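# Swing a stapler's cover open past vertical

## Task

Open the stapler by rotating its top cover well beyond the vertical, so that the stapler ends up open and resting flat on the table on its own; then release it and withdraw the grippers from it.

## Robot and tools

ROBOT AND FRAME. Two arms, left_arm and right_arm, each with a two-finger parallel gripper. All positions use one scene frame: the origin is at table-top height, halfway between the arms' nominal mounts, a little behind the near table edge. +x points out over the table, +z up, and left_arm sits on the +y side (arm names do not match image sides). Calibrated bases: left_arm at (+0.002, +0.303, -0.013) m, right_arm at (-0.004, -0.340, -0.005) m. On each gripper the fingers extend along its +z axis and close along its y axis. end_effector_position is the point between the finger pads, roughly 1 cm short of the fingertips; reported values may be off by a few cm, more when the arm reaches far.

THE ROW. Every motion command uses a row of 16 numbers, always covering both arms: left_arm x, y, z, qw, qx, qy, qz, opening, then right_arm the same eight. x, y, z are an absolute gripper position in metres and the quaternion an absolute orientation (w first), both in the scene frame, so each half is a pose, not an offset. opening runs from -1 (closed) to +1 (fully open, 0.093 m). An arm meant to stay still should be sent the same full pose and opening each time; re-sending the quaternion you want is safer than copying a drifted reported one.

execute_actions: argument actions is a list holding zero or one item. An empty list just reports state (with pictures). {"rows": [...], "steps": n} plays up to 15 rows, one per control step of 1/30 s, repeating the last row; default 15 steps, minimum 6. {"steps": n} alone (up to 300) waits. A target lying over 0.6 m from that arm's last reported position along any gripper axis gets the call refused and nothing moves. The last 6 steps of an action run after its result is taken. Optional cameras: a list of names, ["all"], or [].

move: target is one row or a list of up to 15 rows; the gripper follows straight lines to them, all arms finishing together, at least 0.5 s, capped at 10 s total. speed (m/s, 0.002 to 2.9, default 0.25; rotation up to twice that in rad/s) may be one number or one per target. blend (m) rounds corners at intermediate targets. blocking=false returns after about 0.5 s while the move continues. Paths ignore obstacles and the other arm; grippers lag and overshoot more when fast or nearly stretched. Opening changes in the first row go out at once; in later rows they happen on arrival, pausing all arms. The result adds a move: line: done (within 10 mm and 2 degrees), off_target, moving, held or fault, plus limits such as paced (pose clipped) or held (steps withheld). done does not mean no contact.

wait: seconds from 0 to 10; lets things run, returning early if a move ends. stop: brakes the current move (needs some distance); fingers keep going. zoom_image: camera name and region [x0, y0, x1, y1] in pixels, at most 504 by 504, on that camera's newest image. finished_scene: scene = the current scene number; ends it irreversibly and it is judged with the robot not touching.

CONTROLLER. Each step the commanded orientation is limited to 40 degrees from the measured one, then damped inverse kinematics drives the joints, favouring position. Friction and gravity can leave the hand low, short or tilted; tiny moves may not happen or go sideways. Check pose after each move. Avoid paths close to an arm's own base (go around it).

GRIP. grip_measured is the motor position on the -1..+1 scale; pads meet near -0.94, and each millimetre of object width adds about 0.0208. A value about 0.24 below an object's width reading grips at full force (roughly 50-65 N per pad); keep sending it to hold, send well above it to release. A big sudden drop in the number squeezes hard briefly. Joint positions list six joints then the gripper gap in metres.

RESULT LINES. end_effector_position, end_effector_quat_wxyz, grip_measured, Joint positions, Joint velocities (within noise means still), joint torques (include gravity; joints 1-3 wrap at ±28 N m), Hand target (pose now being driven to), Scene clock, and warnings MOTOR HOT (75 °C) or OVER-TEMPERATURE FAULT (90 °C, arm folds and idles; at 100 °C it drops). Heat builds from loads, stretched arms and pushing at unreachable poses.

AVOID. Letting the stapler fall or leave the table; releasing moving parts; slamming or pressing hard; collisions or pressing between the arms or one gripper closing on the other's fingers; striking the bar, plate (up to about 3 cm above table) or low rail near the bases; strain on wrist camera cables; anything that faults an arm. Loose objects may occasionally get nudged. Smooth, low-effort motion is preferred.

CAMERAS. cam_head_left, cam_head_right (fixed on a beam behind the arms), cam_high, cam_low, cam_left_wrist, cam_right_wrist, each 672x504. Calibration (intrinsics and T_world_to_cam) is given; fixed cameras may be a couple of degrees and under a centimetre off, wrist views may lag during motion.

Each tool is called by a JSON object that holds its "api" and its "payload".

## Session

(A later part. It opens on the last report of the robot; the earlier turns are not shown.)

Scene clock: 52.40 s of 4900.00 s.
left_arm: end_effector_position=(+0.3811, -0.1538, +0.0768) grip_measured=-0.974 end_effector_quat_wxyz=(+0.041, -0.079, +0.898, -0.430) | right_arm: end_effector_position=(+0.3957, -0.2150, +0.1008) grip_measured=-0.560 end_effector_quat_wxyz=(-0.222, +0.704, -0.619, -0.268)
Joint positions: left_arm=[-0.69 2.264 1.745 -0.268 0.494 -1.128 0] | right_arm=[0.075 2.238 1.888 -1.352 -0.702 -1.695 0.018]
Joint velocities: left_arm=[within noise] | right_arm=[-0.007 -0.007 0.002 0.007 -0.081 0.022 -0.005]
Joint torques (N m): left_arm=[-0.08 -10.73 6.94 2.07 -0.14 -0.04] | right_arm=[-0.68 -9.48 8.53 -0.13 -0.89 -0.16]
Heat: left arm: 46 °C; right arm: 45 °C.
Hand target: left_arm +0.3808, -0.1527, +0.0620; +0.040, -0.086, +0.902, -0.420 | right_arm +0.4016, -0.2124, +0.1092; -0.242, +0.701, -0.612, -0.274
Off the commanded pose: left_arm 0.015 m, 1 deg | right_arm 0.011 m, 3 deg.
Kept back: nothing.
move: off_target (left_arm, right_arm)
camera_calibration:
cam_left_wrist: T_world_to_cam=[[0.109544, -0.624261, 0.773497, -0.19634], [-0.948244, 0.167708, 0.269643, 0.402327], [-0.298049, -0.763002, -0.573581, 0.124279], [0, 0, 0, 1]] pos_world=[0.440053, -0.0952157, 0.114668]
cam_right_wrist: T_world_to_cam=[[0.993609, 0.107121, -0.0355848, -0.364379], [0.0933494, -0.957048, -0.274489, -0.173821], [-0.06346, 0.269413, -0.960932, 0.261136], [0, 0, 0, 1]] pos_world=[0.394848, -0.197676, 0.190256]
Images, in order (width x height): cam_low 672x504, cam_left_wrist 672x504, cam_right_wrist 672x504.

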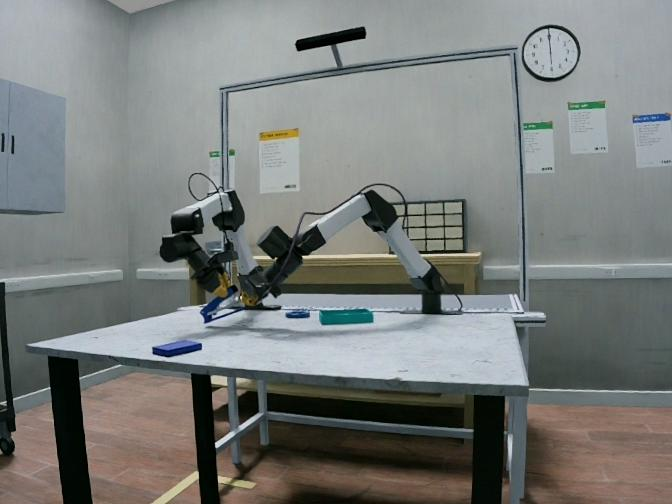

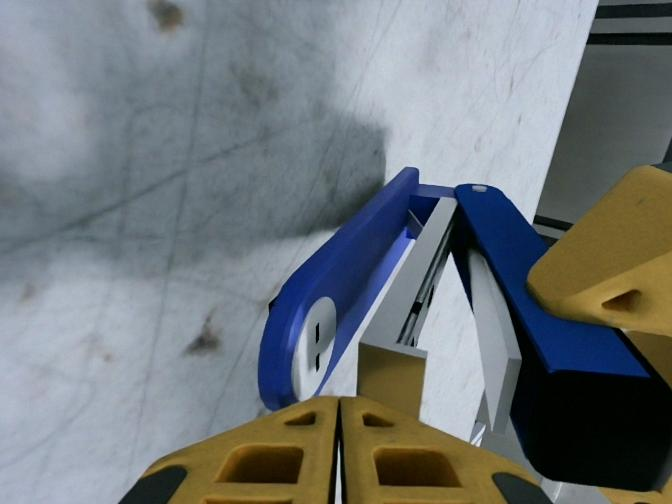

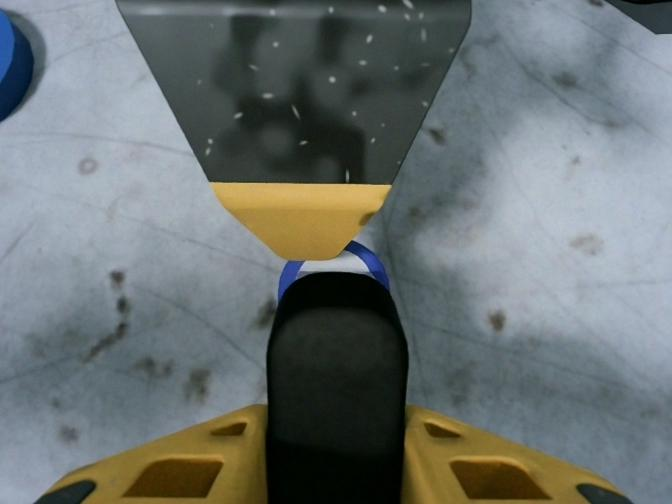

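{"api": "move", "payload": {"target": [0.381,-0.15,0.032,0.0403,-0.0865,0.9022,-0.4206,-1,0.4018,-0.2122,0.1091,0.242,-0.701,0.612,0.275,-0.56], "speed": 0.03, "cameras": ["cam_low","cam_left_wrist","cam_right_wrist"]}}

{"api": "zoom_image", "payload": {"camera": "cam_low", "region": [180, 250, 290, 340]}}

Scene clock: 53.97 s of 4900.00 s.
left_arm: end_effector_position=(+0.3806, -0.1530, +0.0486) grip_measured=-0.974 end_effector_quat_wxyz=(+0.042, -0.078, +0.898, -0.431) | right_arm: end_effector_position=(+0.3957, -0.2150, +0.1008) grip_measured=-0.557 end_effector_quat_wxyz=(-0.222, +0.704, -0.619, -0.268)
Joint positions: left_arm=[-0.69 2.297 1.681 -0.169 0.494 -1.128 0] | right_arm=[0.075 2.238 1.888 -1.352 -0.702 -1.695 0.018]
Joint velocities: within noise
Joint torques (N m): left_arm=[0.39 -10.59 6.64 2.08 -0.12 0] | right_arm=[-0.59 -9.54 8.53 -0.1 -0.88 -0.17]
Heat: left arm: 46 °C; right arm: 45 °C.
Hand target: left_arm +0.3807, -0.1497, +0.0323; +0.040, -0.086, +0.902, -0.421 | right_arm +0.4016, -0.2124, +0.1092; -0.242, +0.701, -0.612, -0.274
Off the commanded pose: left_arm 0.017 m, 2 deg | right_arm 0.011 m, 3 deg.
Kept back: nothing.
move: off_target (left_arm, right_arm)
camera_calibration:
cam_left_wrist: T_world_to_cam=[[0.108043, -0.622898, 0.774806, -0.173308], [-0.948755, 0.168207, 0.267528, 0.409732], [-0.296971, -0.764005, -0.572804, 0.108061], [0, 0, 0, 1]] pos_world=[0.439551, -0.0943136, 0.0865629]
cam_right_wrist: T_world_to_cam=[[0.993609, 0.107121, -0.0355848, -0.364379], [0.0933494, -0.957048, -0.274489, -0.173821], [-0.06346, 0.269413, -0.960932, 0.261136], [0, 0, 0, 1]] pos_world=[0.394848, -0.197676, 0.190256]
Images, in order (width x height): cam_low 672x504, cam_left_wrist 672x504, cam_right_wrist 672x504.

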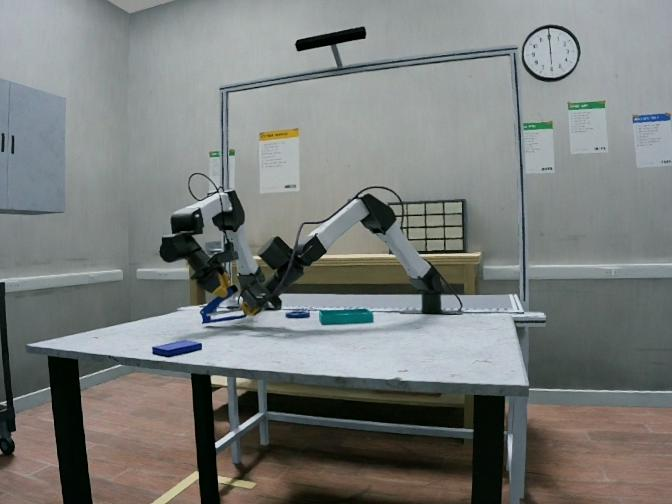

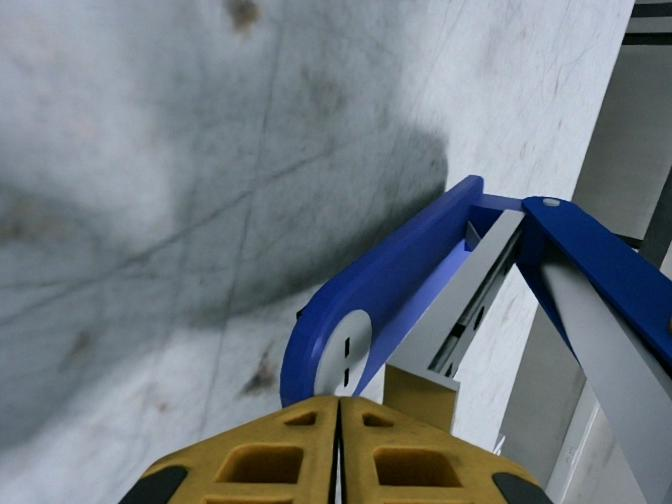

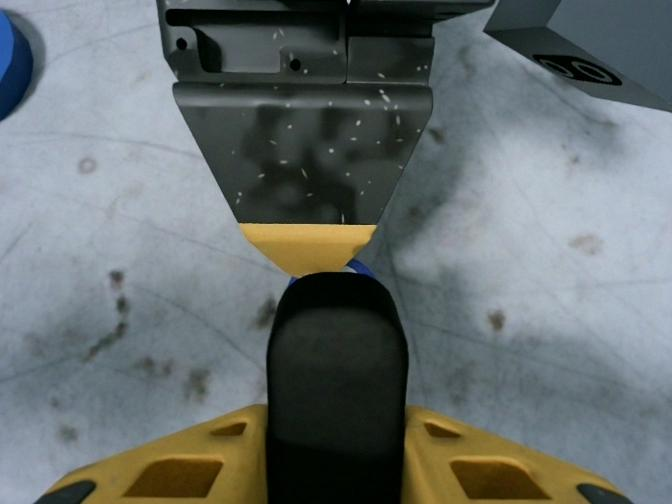

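Scaled by 4.582.

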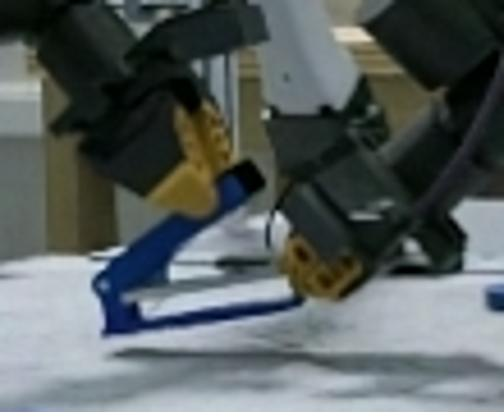

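{"api": "move", "payload": {"target": [0.381,-0.147,0.012,0.0403,-0.0865,0.9022,-0.4206,-1,0.4018,-0.2132,0.0941,0.242,-0.701,0.612,0.275,-0.56], "speed": 0.025, "cameras": ["cam_low","cam_left_wrist","cam_right_wrist"]}}

{"api": "zoom_image", "payload": {"camera": "cam_low", "region": [180, 250, 290, 340]}}

Scene clock: 55.33 s of 4900.00 s.
left_arm: end_effector_position=(+0.3807, -0.1529, +0.0302) grip_measured=-0.974 end_effector_quat_wxyz=(+0.044, -0.077, +0.897, -0.433) | right_arm: end_effector_position=(+0.3962, -0.2149, +0.0929) grip_measured=-0.556 end_effector_quat_wxyz=(-0.221, +0.705, -0.618, -0.269)
Joint positions: left_arm=[-0.69 2.323 1.643 -0.097 0.494 -1.128 0] | right_arm=[0.075 2.248 1.871 -1.331 -0.702 -1.7 0.019]
Joint velocities: within noise
Joint torques (N m): left_arm=[0.73 -10.59 6.41 2.03 -0.08 0.03] | right_arm=[-0.8 -9.68 6.08 0.15 -0.91 -0.16]
Heat: left arm: 46 °C; right arm: 46 °C.
Hand target: left_arm +0.3807, -0.1467, +0.0123; +0.040, -0.086, +0.902, -0.420 | right_arm +0.4017, -0.2133, +0.0943; -0.242, +0.701, -0.612, -0.275
Off the commanded pose: left_arm 0.019 m, 2 deg | right_arm 0.006 m, 3 deg.
Kept back: nothing.
move: off_target (left_arm, right_arm)
camera_calibration:
cam_left_wrist: T_world_to_cam=[[0.103621, -0.618894, 0.77861, -0.156845], [-0.950232, 0.169642, 0.261305, 0.415594], [-0.293805, -0.766937, -0.570514, 0.09592], [0, 0, 0, 1]] pos_world=[0.439345, -0.0940076, 0.068248]
cam_right_wrist: T_world_to_cam=[[0.993179, 0.110518, -0.0371646, -0.364124], [0.0961412, -0.956547, -0.275273, -0.176905], [-0.0659724, 0.269822, -0.960648, 0.254604], [0, 0, 0, 1]] pos_world=[0.395445, -0.197673, 0.182355]
Images, in order (width x height): cam_low 672x504, cam_left_wrist 672x504, cam_right_wrist 672x504.

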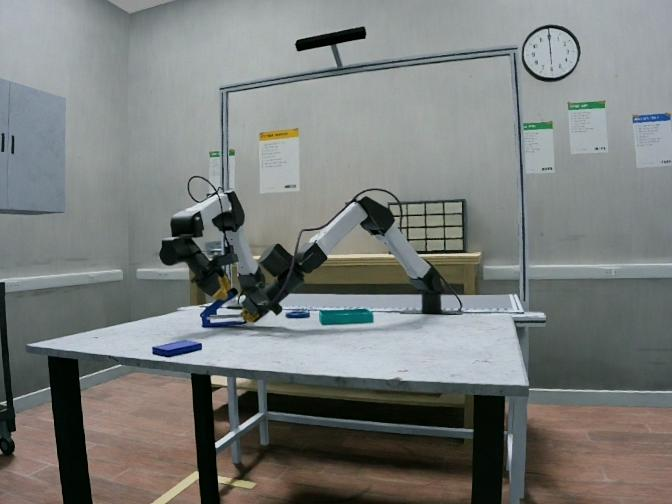

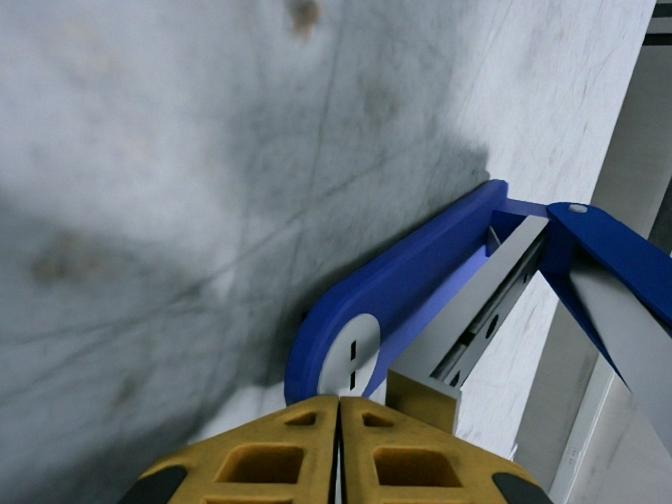

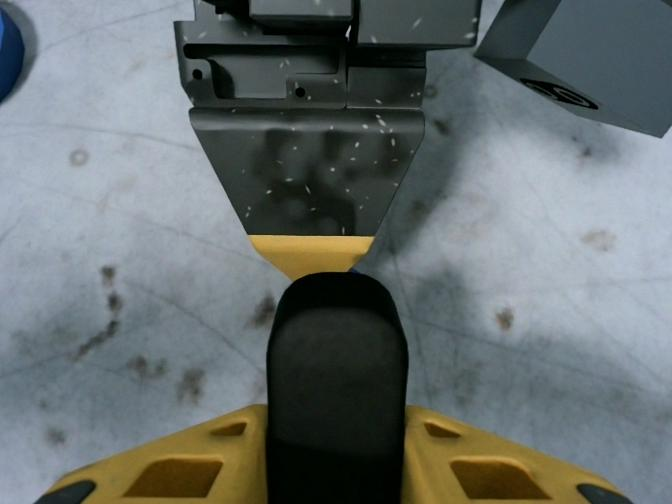

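Scaled by 4.582.

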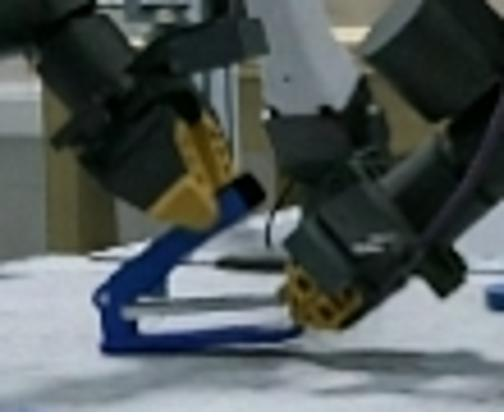

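{"api": "move", "payload": {"target": [0.381,-0.147,0.004,0.0403,-0.0865,0.9022,-0.4206,-1,0.404,-0.2308,0.1150,0.3087,-0.6651,0.5806,0.3537,-0.56], "speed": 0.025, "cameras": ["cam_low","cam_left_wrist","cam_right_wrist"]}}

{"api": "zoom_image", "payload": {"camera": "cam_low", "region": [180, 250, 290, 340]}}

Scene clock: 61.07 s of 4900.00 s.
left_arm: end_effector_position=(+0.3826, -0.1546, +0.0280) grip_measured=-0.974 end_effector_quat_wxyz=(+0.049, -0.075, +0.894, -0.438) | right_arm: end_effector_position=(+0.3997, -0.2319, +0.1055) grip_measured=-0.557 end_effector_quat_wxyz=(-0.291, +0.674, -0.586, -0.342)
Joint positions: left_arm=[-0.69 2.332 1.638 -0.068 0.494 -1.128 0] | right_arm=[-0.024 2.338 1.956 -1.489 -0.897 -1.896 0.018]
Joint velocities: within noise
Joint torques (N m): left_arm=[0.75 -10.19 5.93 2 -0.09 0.02] | right_arm=[-0.65 -9.59 8.61 -0.59 -0.99 -0.18]
Heat: left arm: 46 °C; right arm: 46 °C.
Hand target: left_arm +0.3805, -0.1466, +0.0045; +0.040, -0.086, +0.902, -0.420 | right_arm +0.4039, -0.2310, +0.1150; -0.310, +0.665, -0.582, -0.352
Off the commanded pose: left_arm 0.025 m, 3 deg | right_arm 0.010 m, 3 deg.
Kept back: nothing.
move: off_target (left_arm, right_arm)
camera_calibration:
cam_left_wrist: T_world_to_cam=[[0.0947141, -0.61079, 0.786107, -0.151856], [-0.953084, 0.172421, 0.2488, 0.420156], [-0.287505, -0.772792, -0.565804, 0.0904511], [0, 0, 0, 1]] pos_world=[0.440832, -0.0952958, 0.0660178]
cam_right_wrist: T_world_to_cam=[[0.992351, 0.119335, -0.0316156, -0.363499], [0.0898065, -0.873541, -0.478394, -0.146893], [-0.0847068, 0.471895, -0.877576, 0.3171], [0, 0, 0, 1]] pos_world=[0.400771, -0.234576, 0.196514]
Images, in order (width x height): cam_low 672x504, cam_left_wrist 672x504, cam_right_wrist 672x504.

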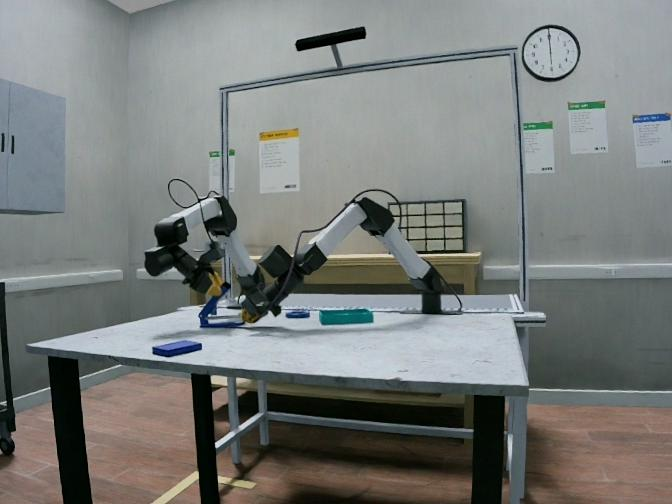

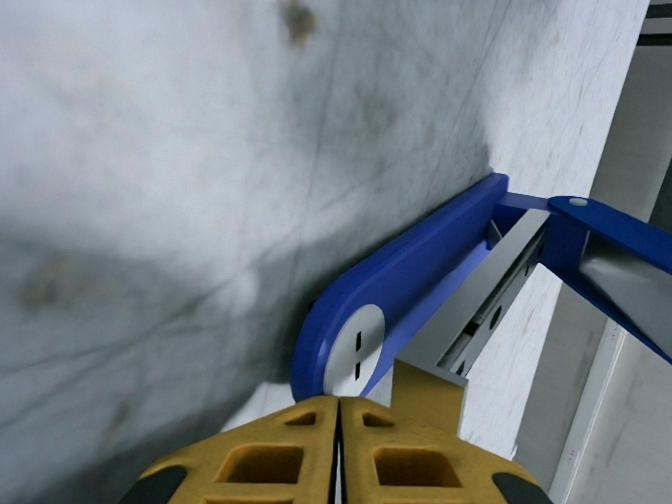

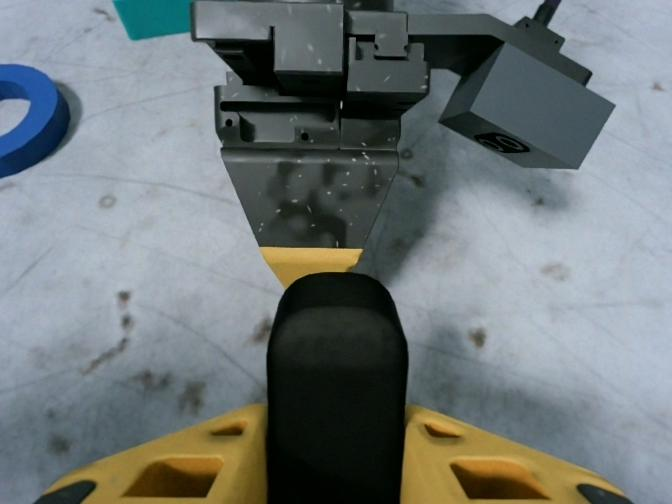

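Scaled by 4.582.

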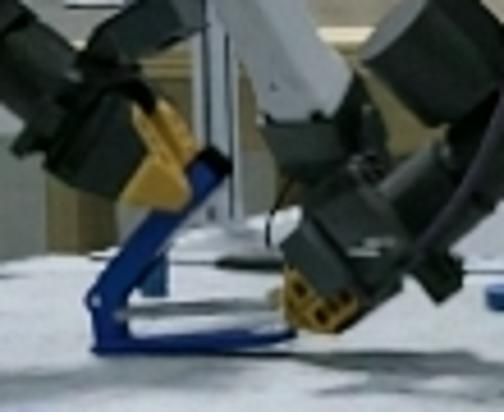

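{"api": "move", "payload": {"target": [0.381,-0.147,0.004,0.0403,-0.0865,0.9022,-0.4206,-1,0.4075,-0.2515,0.1250,0.3555,-0.6323,0.5523,0.4075,-0.56], "speed": 0.025, "cameras": ["cam_low","cam_left_wrist","cam_right_wrist"]}}

{"api": "zoom_image", "payload": {"camera": "cam_low", "region": [180, 250, 290, 340]}}

Scene clock: 65.20 s of 4900.00 s.
left_arm: end_effector_position=(+0.3819, -0.1539, +0.0236) grip_measured=-0.974 end_effector_quat_wxyz=(+0.047, -0.076, +0.895, -0.437) | right_arm: end_effector_position=(+0.4071, -0.2535, +0.1179) grip_measured=-0.559 end_effector_quat_wxyz=(-0.355, +0.643, -0.574, -0.362)
Joint positions: left_arm=[-0.69 2.338 1.633 -0.063 0.494 -1.128 0] | right_arm=[-0.105 2.369 1.979 -1.558 -1.018 -2.015 0.018]
Joint velocities: left_arm=[within noise] | right_arm=[0.012 0.012 -0.007 0.051 -0.037 -0.007 -0.006]
Joint torques (N m): left_arm=[0.73 -10.61 6.46 1.93 -0.08 0.02] | right_arm=[-0.64 -10.3 5.52 -0.64 -1.09 -0.21]
Heat: left arm: 47 °C; right arm: 46 °C.
Hand target: left_arm +0.3807, -0.1467, +0.0044; +0.040, -0.086, +0.902, -0.421 | right_arm +0.4076, -0.2515, +0.1249; -0.372, +0.625, -0.572, -0.378
Off the commanded pose: left_arm 0.021 m, 2 deg | right_arm 0.007 m, 6 deg.
joint sent to its limit (right arm) — joint 4 (wrist pitch), lower limit.
Kept back: nothing.
move: off_target (left_arm, right_arm)
camera_calibration:
cam_left_wrist: T_world_to_cam=[[0.0980765, -0.613827, 0.783324, -0.149653], [-0.952028, 0.171395, 0.253508, 0.419838], [-0.289868, -0.77061, -0.567571, 0.0895647], [0, 0, 0, 1]] pos_world=[0.440337, -0.0948002, 0.0616291]
cam_right_wrist: T_world_to_cam=[[0.997614, 0.06767, 0.0136466, -0.388374], [0.0626525, -0.804546, -0.590576, -0.118682], [-0.0289849, 0.590022, -0.806867, 0.337695], [0, 0, 0, 1]] pos_world=[0.404671, -0.268452, 0.207684]
Images, in order (width x height): cam_low 672x504, cam_left_wrist 672x504, cam_right_wrist 672x504.

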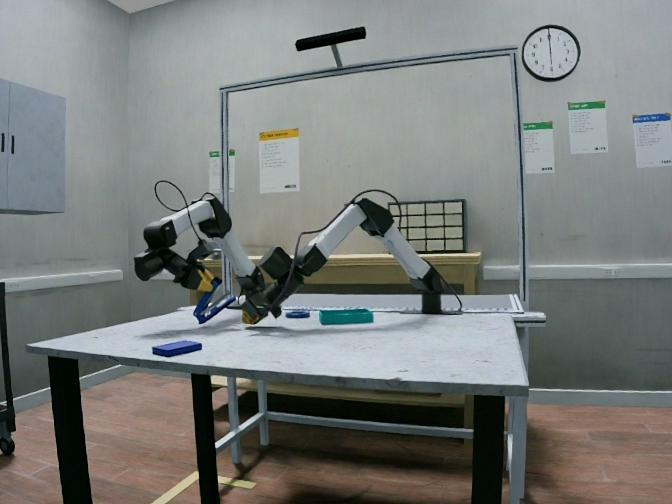

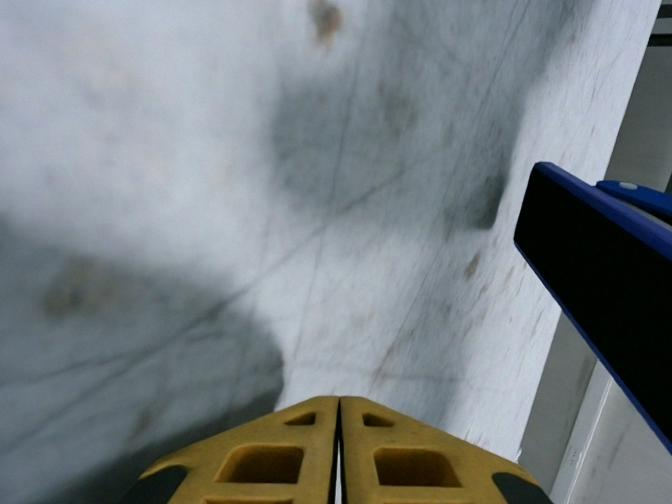

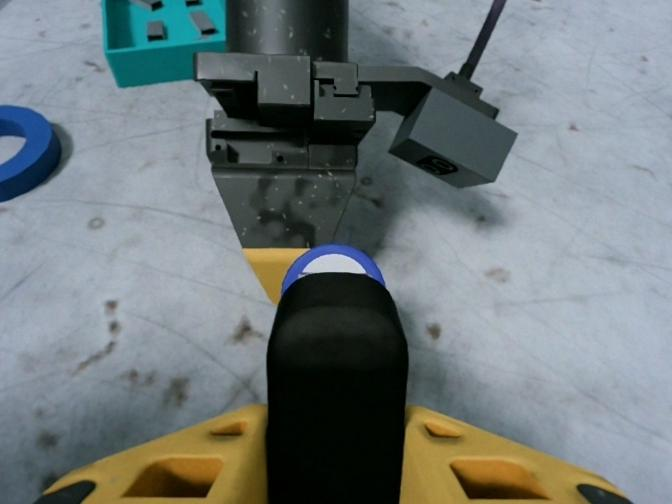

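Scaled by 4.582.

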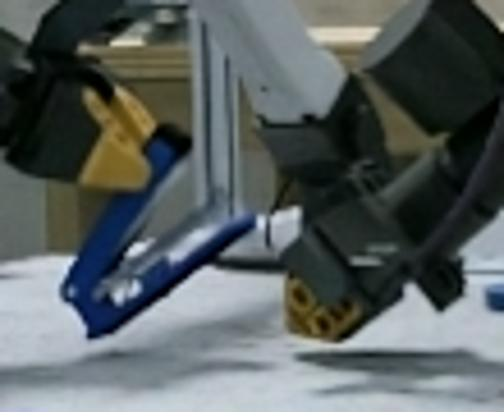

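{"api": "move", "payload": {"target": [[0.376,-0.09,0.03,0.0403,-0.0865,0.9022,-0.4206,-1,0.407,-0.2530,0.1190,0.3555,-0.6323,0.5523,0.4075,-0.56],[0.374,-0.075,0.11,0.0492,-0.0818,0.8532,-0.5128,-1,0.403,-0.2265,0.0990,0.278,-0.684,0.597,0.318,-0.56]], "speed": 0.04, "cameras": ["cam_low","cam_left_wrist","cam_right_wrist"]}}

{"api": "zoom_image", "payload": {"camera": "cam_low", "region": [180, 250, 290, 340]}}

Scene clock: 70.97 s of 4900.00 s.
left_arm: end_effector_position=(+0.3754, -0.0785, +0.0981) grip_measured=-0.974 end_effector_quat_wxyz=(+0.046, -0.084, +0.860, -0.502) | right_arm: end_effector_position=(+0.4028, -0.2286, +0.0973) grip_measured=-0.557 end_effector_quat_wxyz=(-0.279, +0.672, -0.599, -0.336)
Joint positions: left_arm=[-0.546 2.026 1.325 0.029 0.668 -1.128 0] | right_arm=[-0.009 2.34 1.944 -1.443 -0.874 -1.839 0.018]
Joint velocities: within noise
Joint torques (N m): left_arm=[1.06 -12.6 6.54 2.19 0.29 -0.01] | right_arm=[0.88 -12.88 4.04 0.03 -0.32 0]
Heat: left arm: 49 °C; right arm: 47 °C.
Hand target: left_arm +0.3741, -0.0752, +0.1098; +0.049, -0.082, +0.853, -0.513 | right_arm +0.4031, -0.2265, +0.0991; -0.277, +0.683, -0.596, -0.319
Off the commanded pose: left_arm 0.012 m, 1 deg | right_arm 0.003 m, 2 deg.
Kept back: nothing.
move: off_target (left_arm)
camera_calibration:
cam_left_wrist: T_world_to_cam=[[0.101425, -0.488981, 0.866378, -0.160681], [-0.955248, 0.19538, 0.2221, 0.387978], [-0.277875, -0.850132, -0.447281, 0.165513], [0, 0, 0, 1]] pos_world=[0.432904, -0.0136648, 0.127072]
cam_right_wrist: T_world_to_cam=[[0.993441, 0.103066, -0.0495245, -0.369579], [0.0696774, -0.889042, -0.452492, -0.146093], [-0.0906658, 0.446073, -0.890392, 0.306351], [0, 0, 0, 1]] pos_world=[0.40511, -0.228447, 0.188363]
Images, in order (width x height): cam_low 672x504, cam_left_wrist 672x504, cam_right_wrist 672x504.

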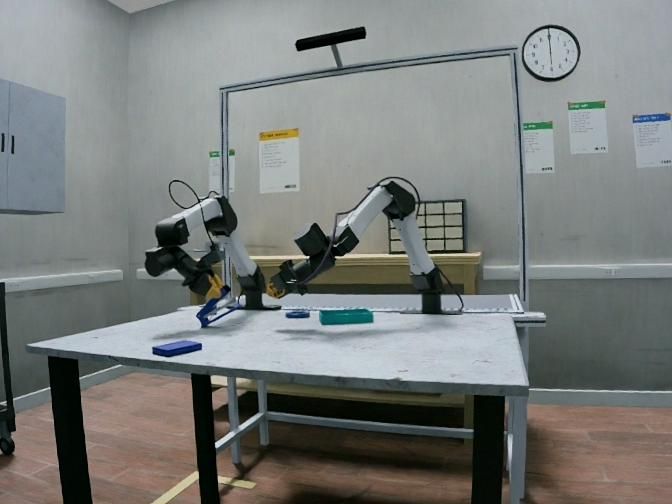

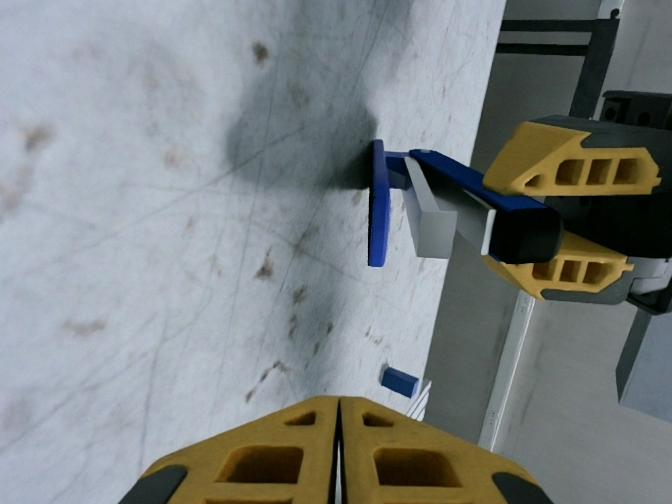

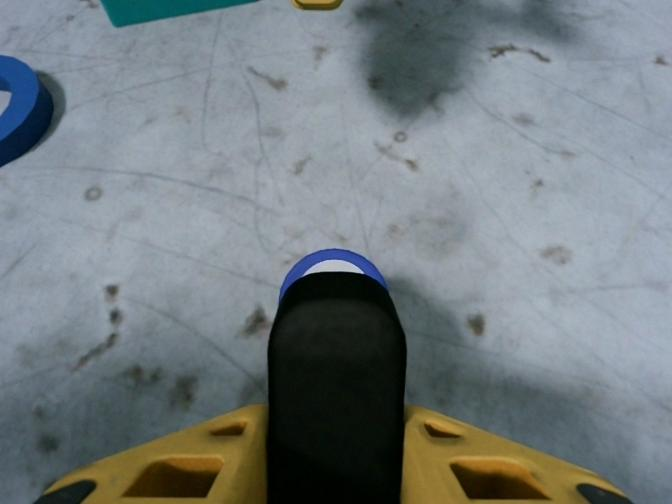

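Scaled by 4.582.

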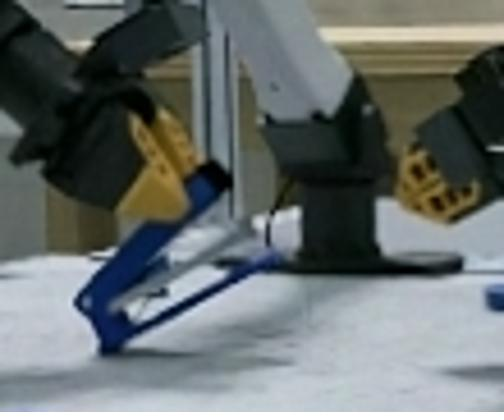

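{"api": "zoom_image", "payload": {"camera": "cam_low", "region": [190, 275, 250, 330]}}

{"api": "zoom_image", "payload": {"camera": "cam_left_wrist", "region": [330, 100, 580, 300]}}

Scaled by 8.400.

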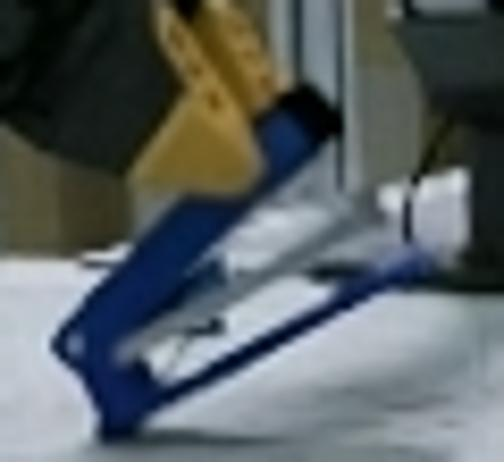

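Scaled by 2.016.

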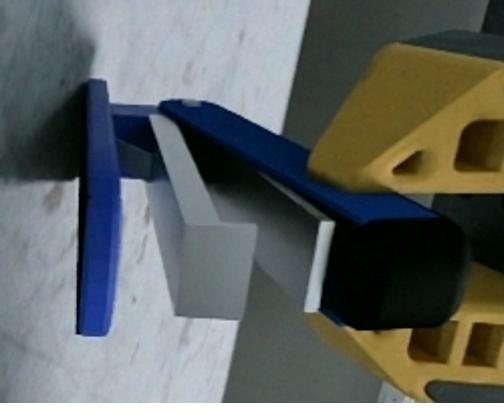

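{"api": "move", "payload": {"target": [0.3825,-0.150,0.098,0.0492,-0.0818,0.8532,-0.5128,-1,0.403,-0.2265,0.0990,0.278,-0.684,0.597,0.318,-0.56], "speed": 0.06, "cameras": ["cam_low","cam_left_wrist","cam_right_wrist"]}}

{"api": "zoom_image", "payload": {"camera": "cam_low", "region": [190, 275, 250, 330]}}

Scene clock: 73.70 s of 4900.00 s.
left_arm: end_effector_position=(+0.3747, -0.1456, +0.0963) grip_measured=-0.974 end_effector_quat_wxyz=(+0.040, -0.077, +0.855, -0.512) | right_arm: end_effector_position=(+0.4030, -0.2286, +0.0974) grip_measured=-0.559 end_effector_quat_wxyz=(-0.279, +0.671, -0.599, -0.335)
Joint positions: left_arm=[-0.66 2.171 1.518 0.048 0.602 -1.217 0] | right_arm=[-0.009 2.339 1.943 -1.441 -0.874 -1.836 0.018]
Joint velocities: left_arm=[within noise] | right_arm=[0.002 -0.002 -0.002 0.051 0.051 0.007 -0.005]
Joint torques (N m): left_arm=[0.12 -9.95 11.32 2.14 -0.13 -0.04] | right_arm=[0.99 -12.67 4.19 0.05 -0.3 0.04]
Heat: left arm: 48 °C; right arm: 49 °C.
Hand target: left_arm +0.3822, -0.1497, +0.0980; +0.049, -0.082, +0.853, -0.513 | right_arm +0.4032, -0.2265, +0.0991; -0.277, +0.683, -0.596, -0.318
Off the commanded pose: left_arm 0.009 m, 1 deg | right_arm 0.003 m, 2 deg.
Kept back: nothing.
move: done
camera_calibration:
cam_left_wrist: T_world_to_cam=[[0.0937865, -0.471532, 0.876847, -0.187393], [-0.951228, 0.217542, 0.218727, 0.402899], [-0.293888, -0.854595, -0.428132, 0.111013], [0, 0, 0, 1]] pos_world=[0.433449, -0.0811379, 0.123719]
cam_right_wrist: T_world_to_cam=[[0.993632, 0.101164, -0.0496036, -0.370272], [0.0679702, -0.889327, -0.452192, -0.145493], [-0.0898593, 0.445941, -0.89054, 0.306129], [0, 0, 0, 1]] pos_world=[0.405312, -0.228448, 0.188463]
Images, in order (width x height): cam_low 672x504, cam_left_wrist 672x504, cam_right_wrist 672x504.

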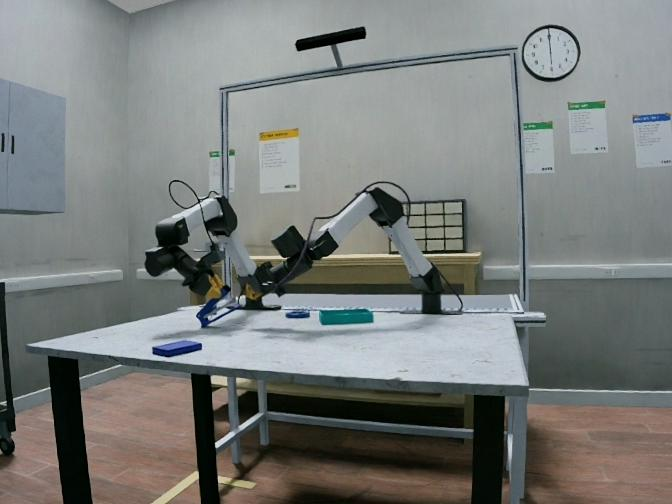

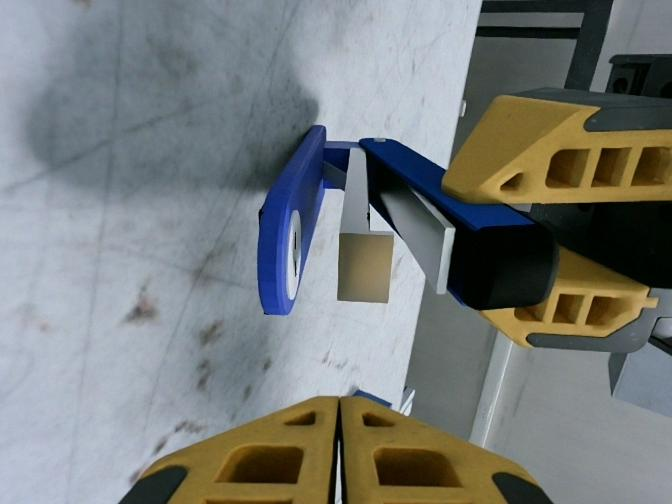

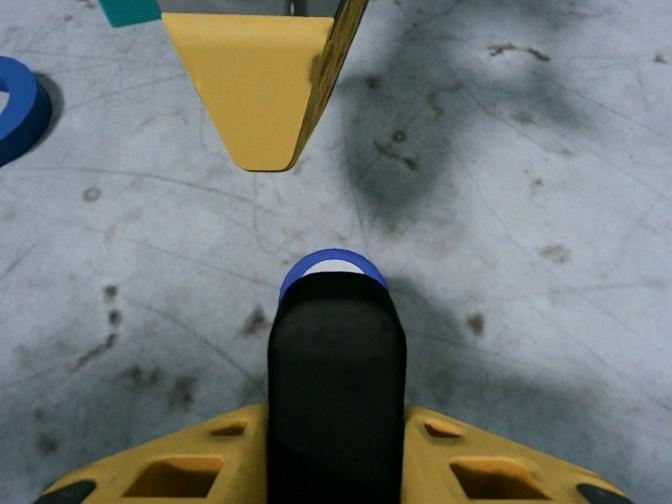

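Scaled by 8.400.

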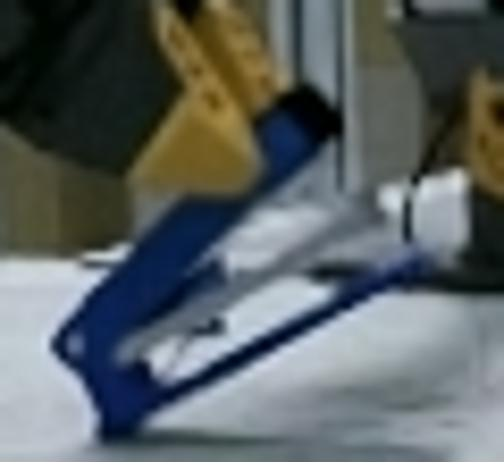

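{"api": "move", "payload": {"target": [0.394,-0.166,0.092,0.0492,-0.0818,0.8532,-0.5128,-1,0.403,-0.2265,0.0990,0.278,-0.684,0.597,0.318,-0.56], "speed": 0.05, "cameras": ["cam_low","cam_left_wrist","cam_right_wrist"]}}

{"api": "zoom_image", "payload": {"camera": "cam_low", "region": [190, 275, 250, 330]}}

Scene clock: 74.90 s of 4900.00 s.
left_arm: end_effector_position=(+0.3900, -0.1625, +0.0945) grip_measured=-0.974 end_effector_quat_wxyz=(+0.048, -0.074, +0.850, -0.519) | right_arm: end_effector_position=(+0.4030, -0.2286, +0.0974) grip_measured=-0.559 end_effector_quat_wxyz=(-0.279, +0.671, -0.599, -0.335)
Joint positions: left_arm=[-0.667 2.25 1.625 0.046 0.592 -1.225 0] | right_arm=[-0.009 2.339 1.943 -1.441 -0.874 -1.835 0.018]
Joint velocities: left_arm=[within noise] | right_arm=[-0.007 0.007 0.002 -0.022 -0.007 0.007 -0.005]
Joint torques (N m): left_arm=[-0.06 -10.54 11.4 1.92 -0.16 -0.03] | right_arm=[0.95 -12.68 4.23 0.06 -0.33 0.03]
Heat: left arm: 48 °C; right arm: 50 °C.
Hand target: left_arm +0.3938, -0.1658, +0.0920; +0.049, -0.082, +0.853, -0.513 | right_arm +0.4032, -0.2265, +0.0992; -0.277, +0.683, -0.596, -0.318
Off the commanded pose: left_arm 0.006 m, 1 deg | right_arm 0.003 m, 2 deg.
Kept back: nothing.
move: done
camera_calibration:
cam_left_wrist: T_world_to_cam=[[0.0807664, -0.458542, 0.884995, -0.188934], [-0.955856, 0.216036, 0.199168, 0.424909], [-0.282518, -0.862013, -0.420852, 0.0938494], [0, 0, 0, 1]] pos_world=[0.447926, -0.0975306, 0.122074]
cam_right_wrist: T_world_to_cam=[[0.993635, 0.100976, -0.0499286, -0.370355], [0.0676646, -0.889389, -0.452115, -0.145405], [-0.090059, 0.445859, -0.890561, 0.306204], [0, 0, 0, 1]] pos_world=[0.405413, -0.228449, 0.188463]
Images, in order (width x height): cam_low 672x504, cam_left_wrist 672x504, cam_right_wrist 672x504.

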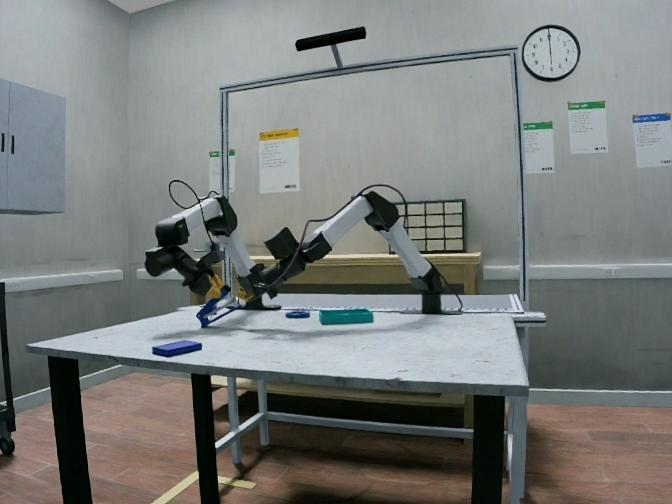

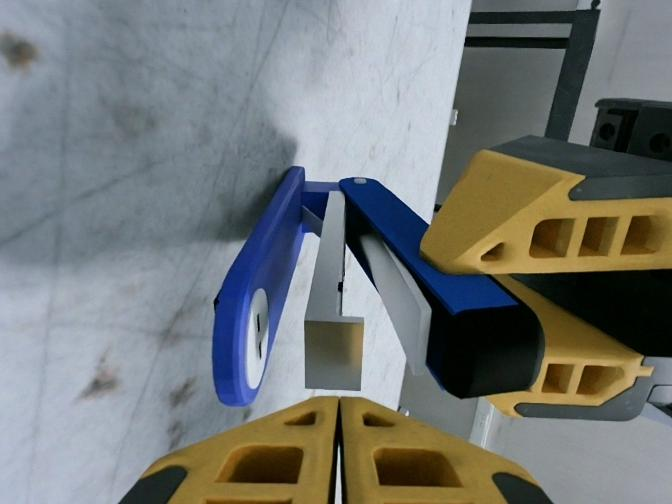

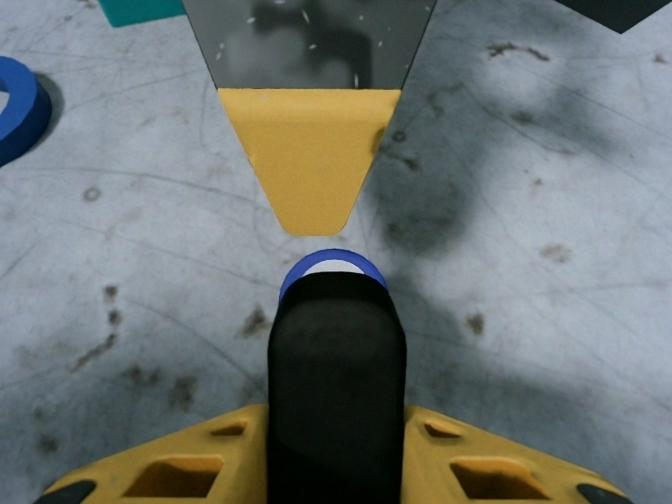

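Scaled by 8.400.

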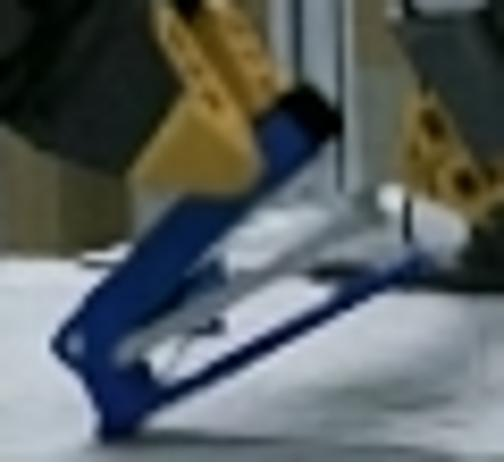

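{"api": "move", "payload": {"target": [[0.399,-0.179,0.090,0.0492,-0.0818,0.8532,-0.5128,-1,0.403,-0.2265,0.0990,0.278,-0.684,0.597,0.318,-0.56],[0.399,-0.179,0.072,0.0492,-0.0818,0.8532,-0.5128,-1,0.403,-0.2265,0.0990,0.278,-0.684,0.597,0.318,-0.56]], "speed": 0.03, "cameras": ["cam_low","cam_left_wrist","cam_right_wrist"]}}

{"api": "zoom_image", "payload": {"camera": "cam_low", "region": [190, 275, 250, 330]}}

Scene clock: 76.87 s of 4900.00 s.
left_arm: end_effector_position=(+0.3969, -0.1770, +0.0948) grip_measured=-0.974 end_effector_quat_wxyz=(+0.052, -0.070, +0.846, -0.526) | right_arm: end_effector_position=(+0.4035, -0.2288, +0.0971) grip_measured=-0.556 end_effector_quat_wxyz=(-0.278, +0.669, -0.602, -0.335)
Joint positions: left_arm=[-0.679 2.302 1.698 0.053 0.587 -1.234 0] | right_arm=[-0.009 2.339 1.943 -1.438 -0.873 -1.827 0.018]
Joint velocities: within noise
Joint torques (N m): left_arm=[-0.29 -9.44 8.65 2.25 -0.24 -0.02] | right_arm=[0.91 -12.66 4.15 0.06 -0.29 -0.09]
Heat: left arm: 48 °C; right arm: 52 °C.
Hand target: left_arm +0.3981, -0.1781, +0.0722; +0.049, -0.082, +0.853, -0.513 | right_arm +0.4032, -0.2265, +0.0992; -0.277, +0.683, -0.596, -0.318
Off the commanded pose: left_arm 0.023 m, 2 deg | right_arm 0.003 m, 3 deg.
Kept back: nothing.
move: off_target (left_arm, right_arm)
camera_calibration:
cam_left_wrist: T_world_to_cam=[[0.0667026, -0.443582, 0.893748, -0.188945], [-0.957751, 0.222686, 0.182002, 0.438183], [-0.279758, -0.868128, -0.409987, 0.0802558], [0, 0, 0, 1]] pos_world=[0.454725, -0.111718, 0.122023]
cam_right_wrist: T_world_to_cam=[[0.993934, 0.0959998, -0.053662, -0.371741], [0.0617411, -0.890838, -0.450107, -0.143814], [-0.0910143, 0.444064, -0.891361, 0.306089], [0, 0, 0, 1]] pos_world=[0.406224, -0.22835, 0.188156]
Images, in order (width x height): cam_low 672x504, cam_left_wrist 672x504, cam_right_wrist 672x504.

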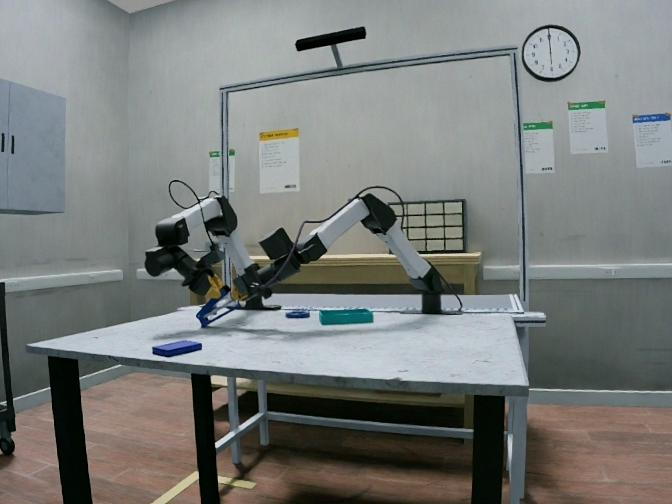

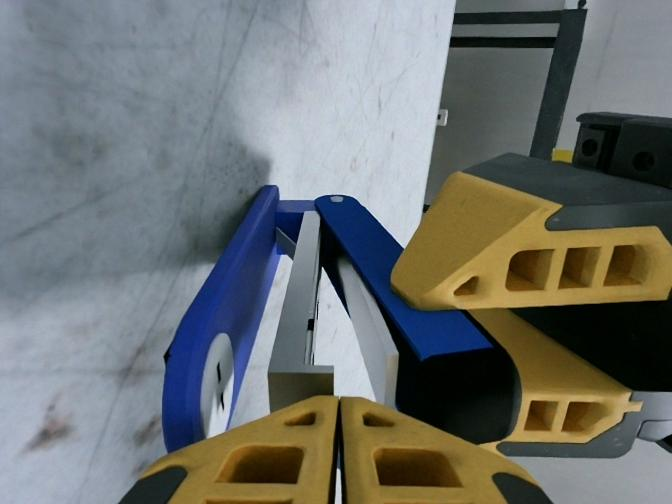

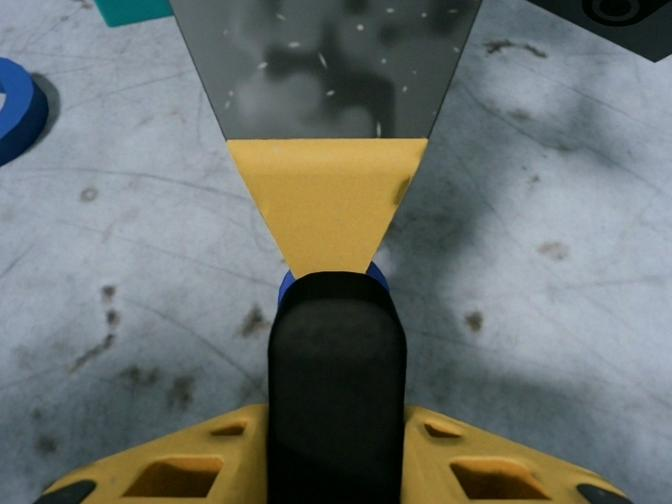

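Scaled by 8.400.

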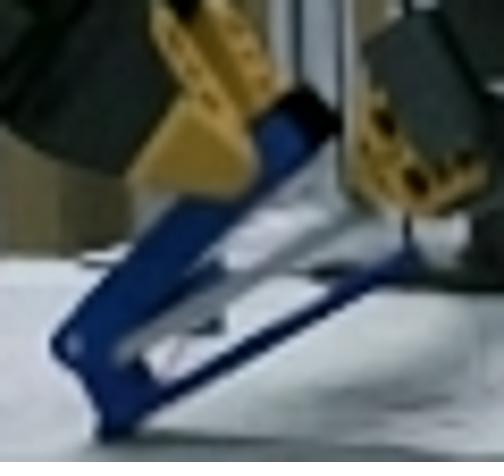

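{"api": "move", "payload": {"target": [0.399,-0.187,0.050,0.0492,-0.0818,0.8532,-0.5128,-1,0.403,-0.2265,0.0990,0.278,-0.684,0.597,0.318,-0.56], "speed": 0.03, "cameras": ["cam_low","cam_left_wrist","cam_right_wrist"]}}

{"api": "zoom_image", "payload": {"camera": "cam_low", "region": [190, 275, 250, 330]}}

Scene clock: 78.33 s of 4900.00 s.
left_arm: end_effector_position=(+0.3987, -0.1805, +0.0584) grip_measured=-0.974 end_effector_quat_wxyz=(+0.043, -0.077, +0.851, -0.517) | right_arm: end_effector_position=(+0.4073, -0.2335, +0.0889) grip_measured=-0.556 end_effector_quat_wxyz=(-0.270, +0.681, -0.603, -0.315)
Joint positions: left_arm=[-0.682 2.378 1.698 0.1 0.584 -1.241 0] | right_arm=[-0.009 2.339 1.936 -1.401 -0.831 -1.824 0.018]
Joint velocities: within noise
Joint torques (N m): left_arm=[-1.18 -10.89 9.51 2.29 -0.32 -0.03] | right_arm=[0.96 -12.88 4.52 -0.28 -0.71 -0.09]
Heat: left arm: 48 °C; right arm: 53 °C.
Hand target: left_arm +0.3987, -0.1865, +0.0502; +0.049, -0.082, +0.853, -0.513 | right_arm +0.4030, -0.2266, +0.0987; -0.277, +0.683, -0.596, -0.318
Off the commanded pose: left_arm 0.011 m, 1 deg | right_arm 0.013 m, 1 deg.
Kept back: nothing.
move: off_target (left_arm, right_arm)
camera_calibration:
cam_left_wrist: T_world_to_cam=[[0.0906236, -0.460102, 0.883229, -0.169988], [-0.953262, 0.216607, 0.210647, 0.442714], [-0.288233, -0.861038, -0.418969, 0.0680293], [0, 0, 0, 1]] pos_world=[0.457036, -0.115531, 0.0853845]
cam_right_wrist: T_world_to_cam=[[0.994373, 0.100927, -0.0322008, -0.376449], [0.0789308, -0.908549, -0.410254, -0.166673], [-0.0706616, 0.405404, -0.911403, 0.285751], [0, 0, 0, 1]] pos_world=[0.407678, -0.229282, 0.179934]
Images, in order (width x height): cam_low 672x504, cam_left_wrist 672x504, cam_right_wrist 672x504.

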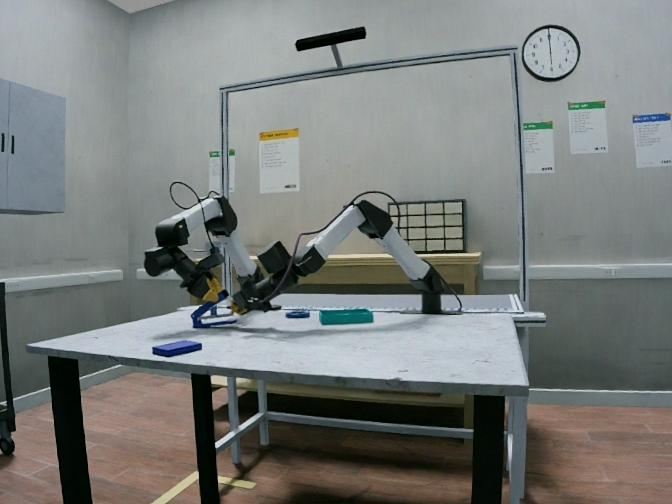

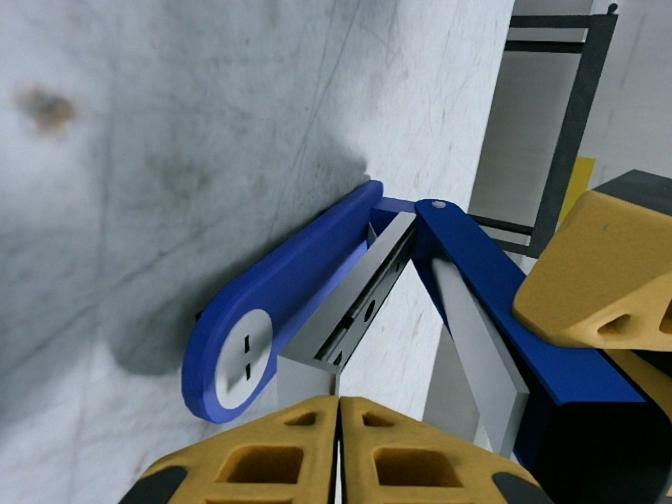

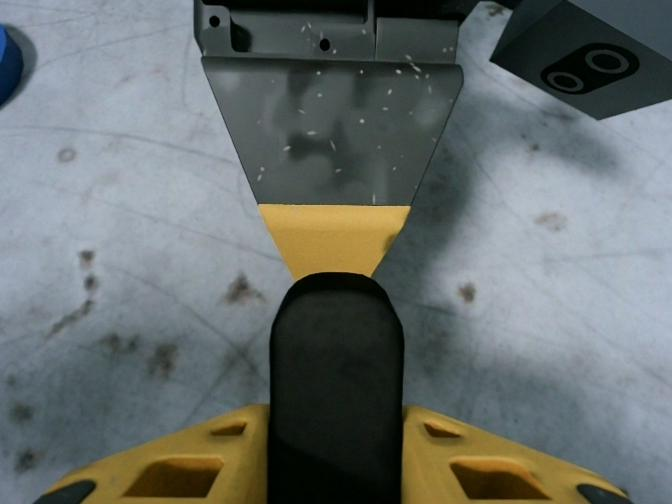

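Scaled by 8.400.

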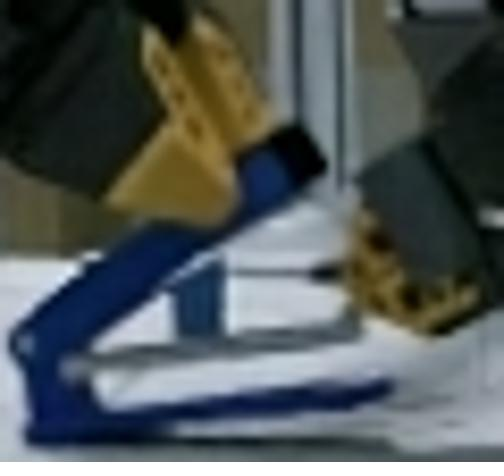

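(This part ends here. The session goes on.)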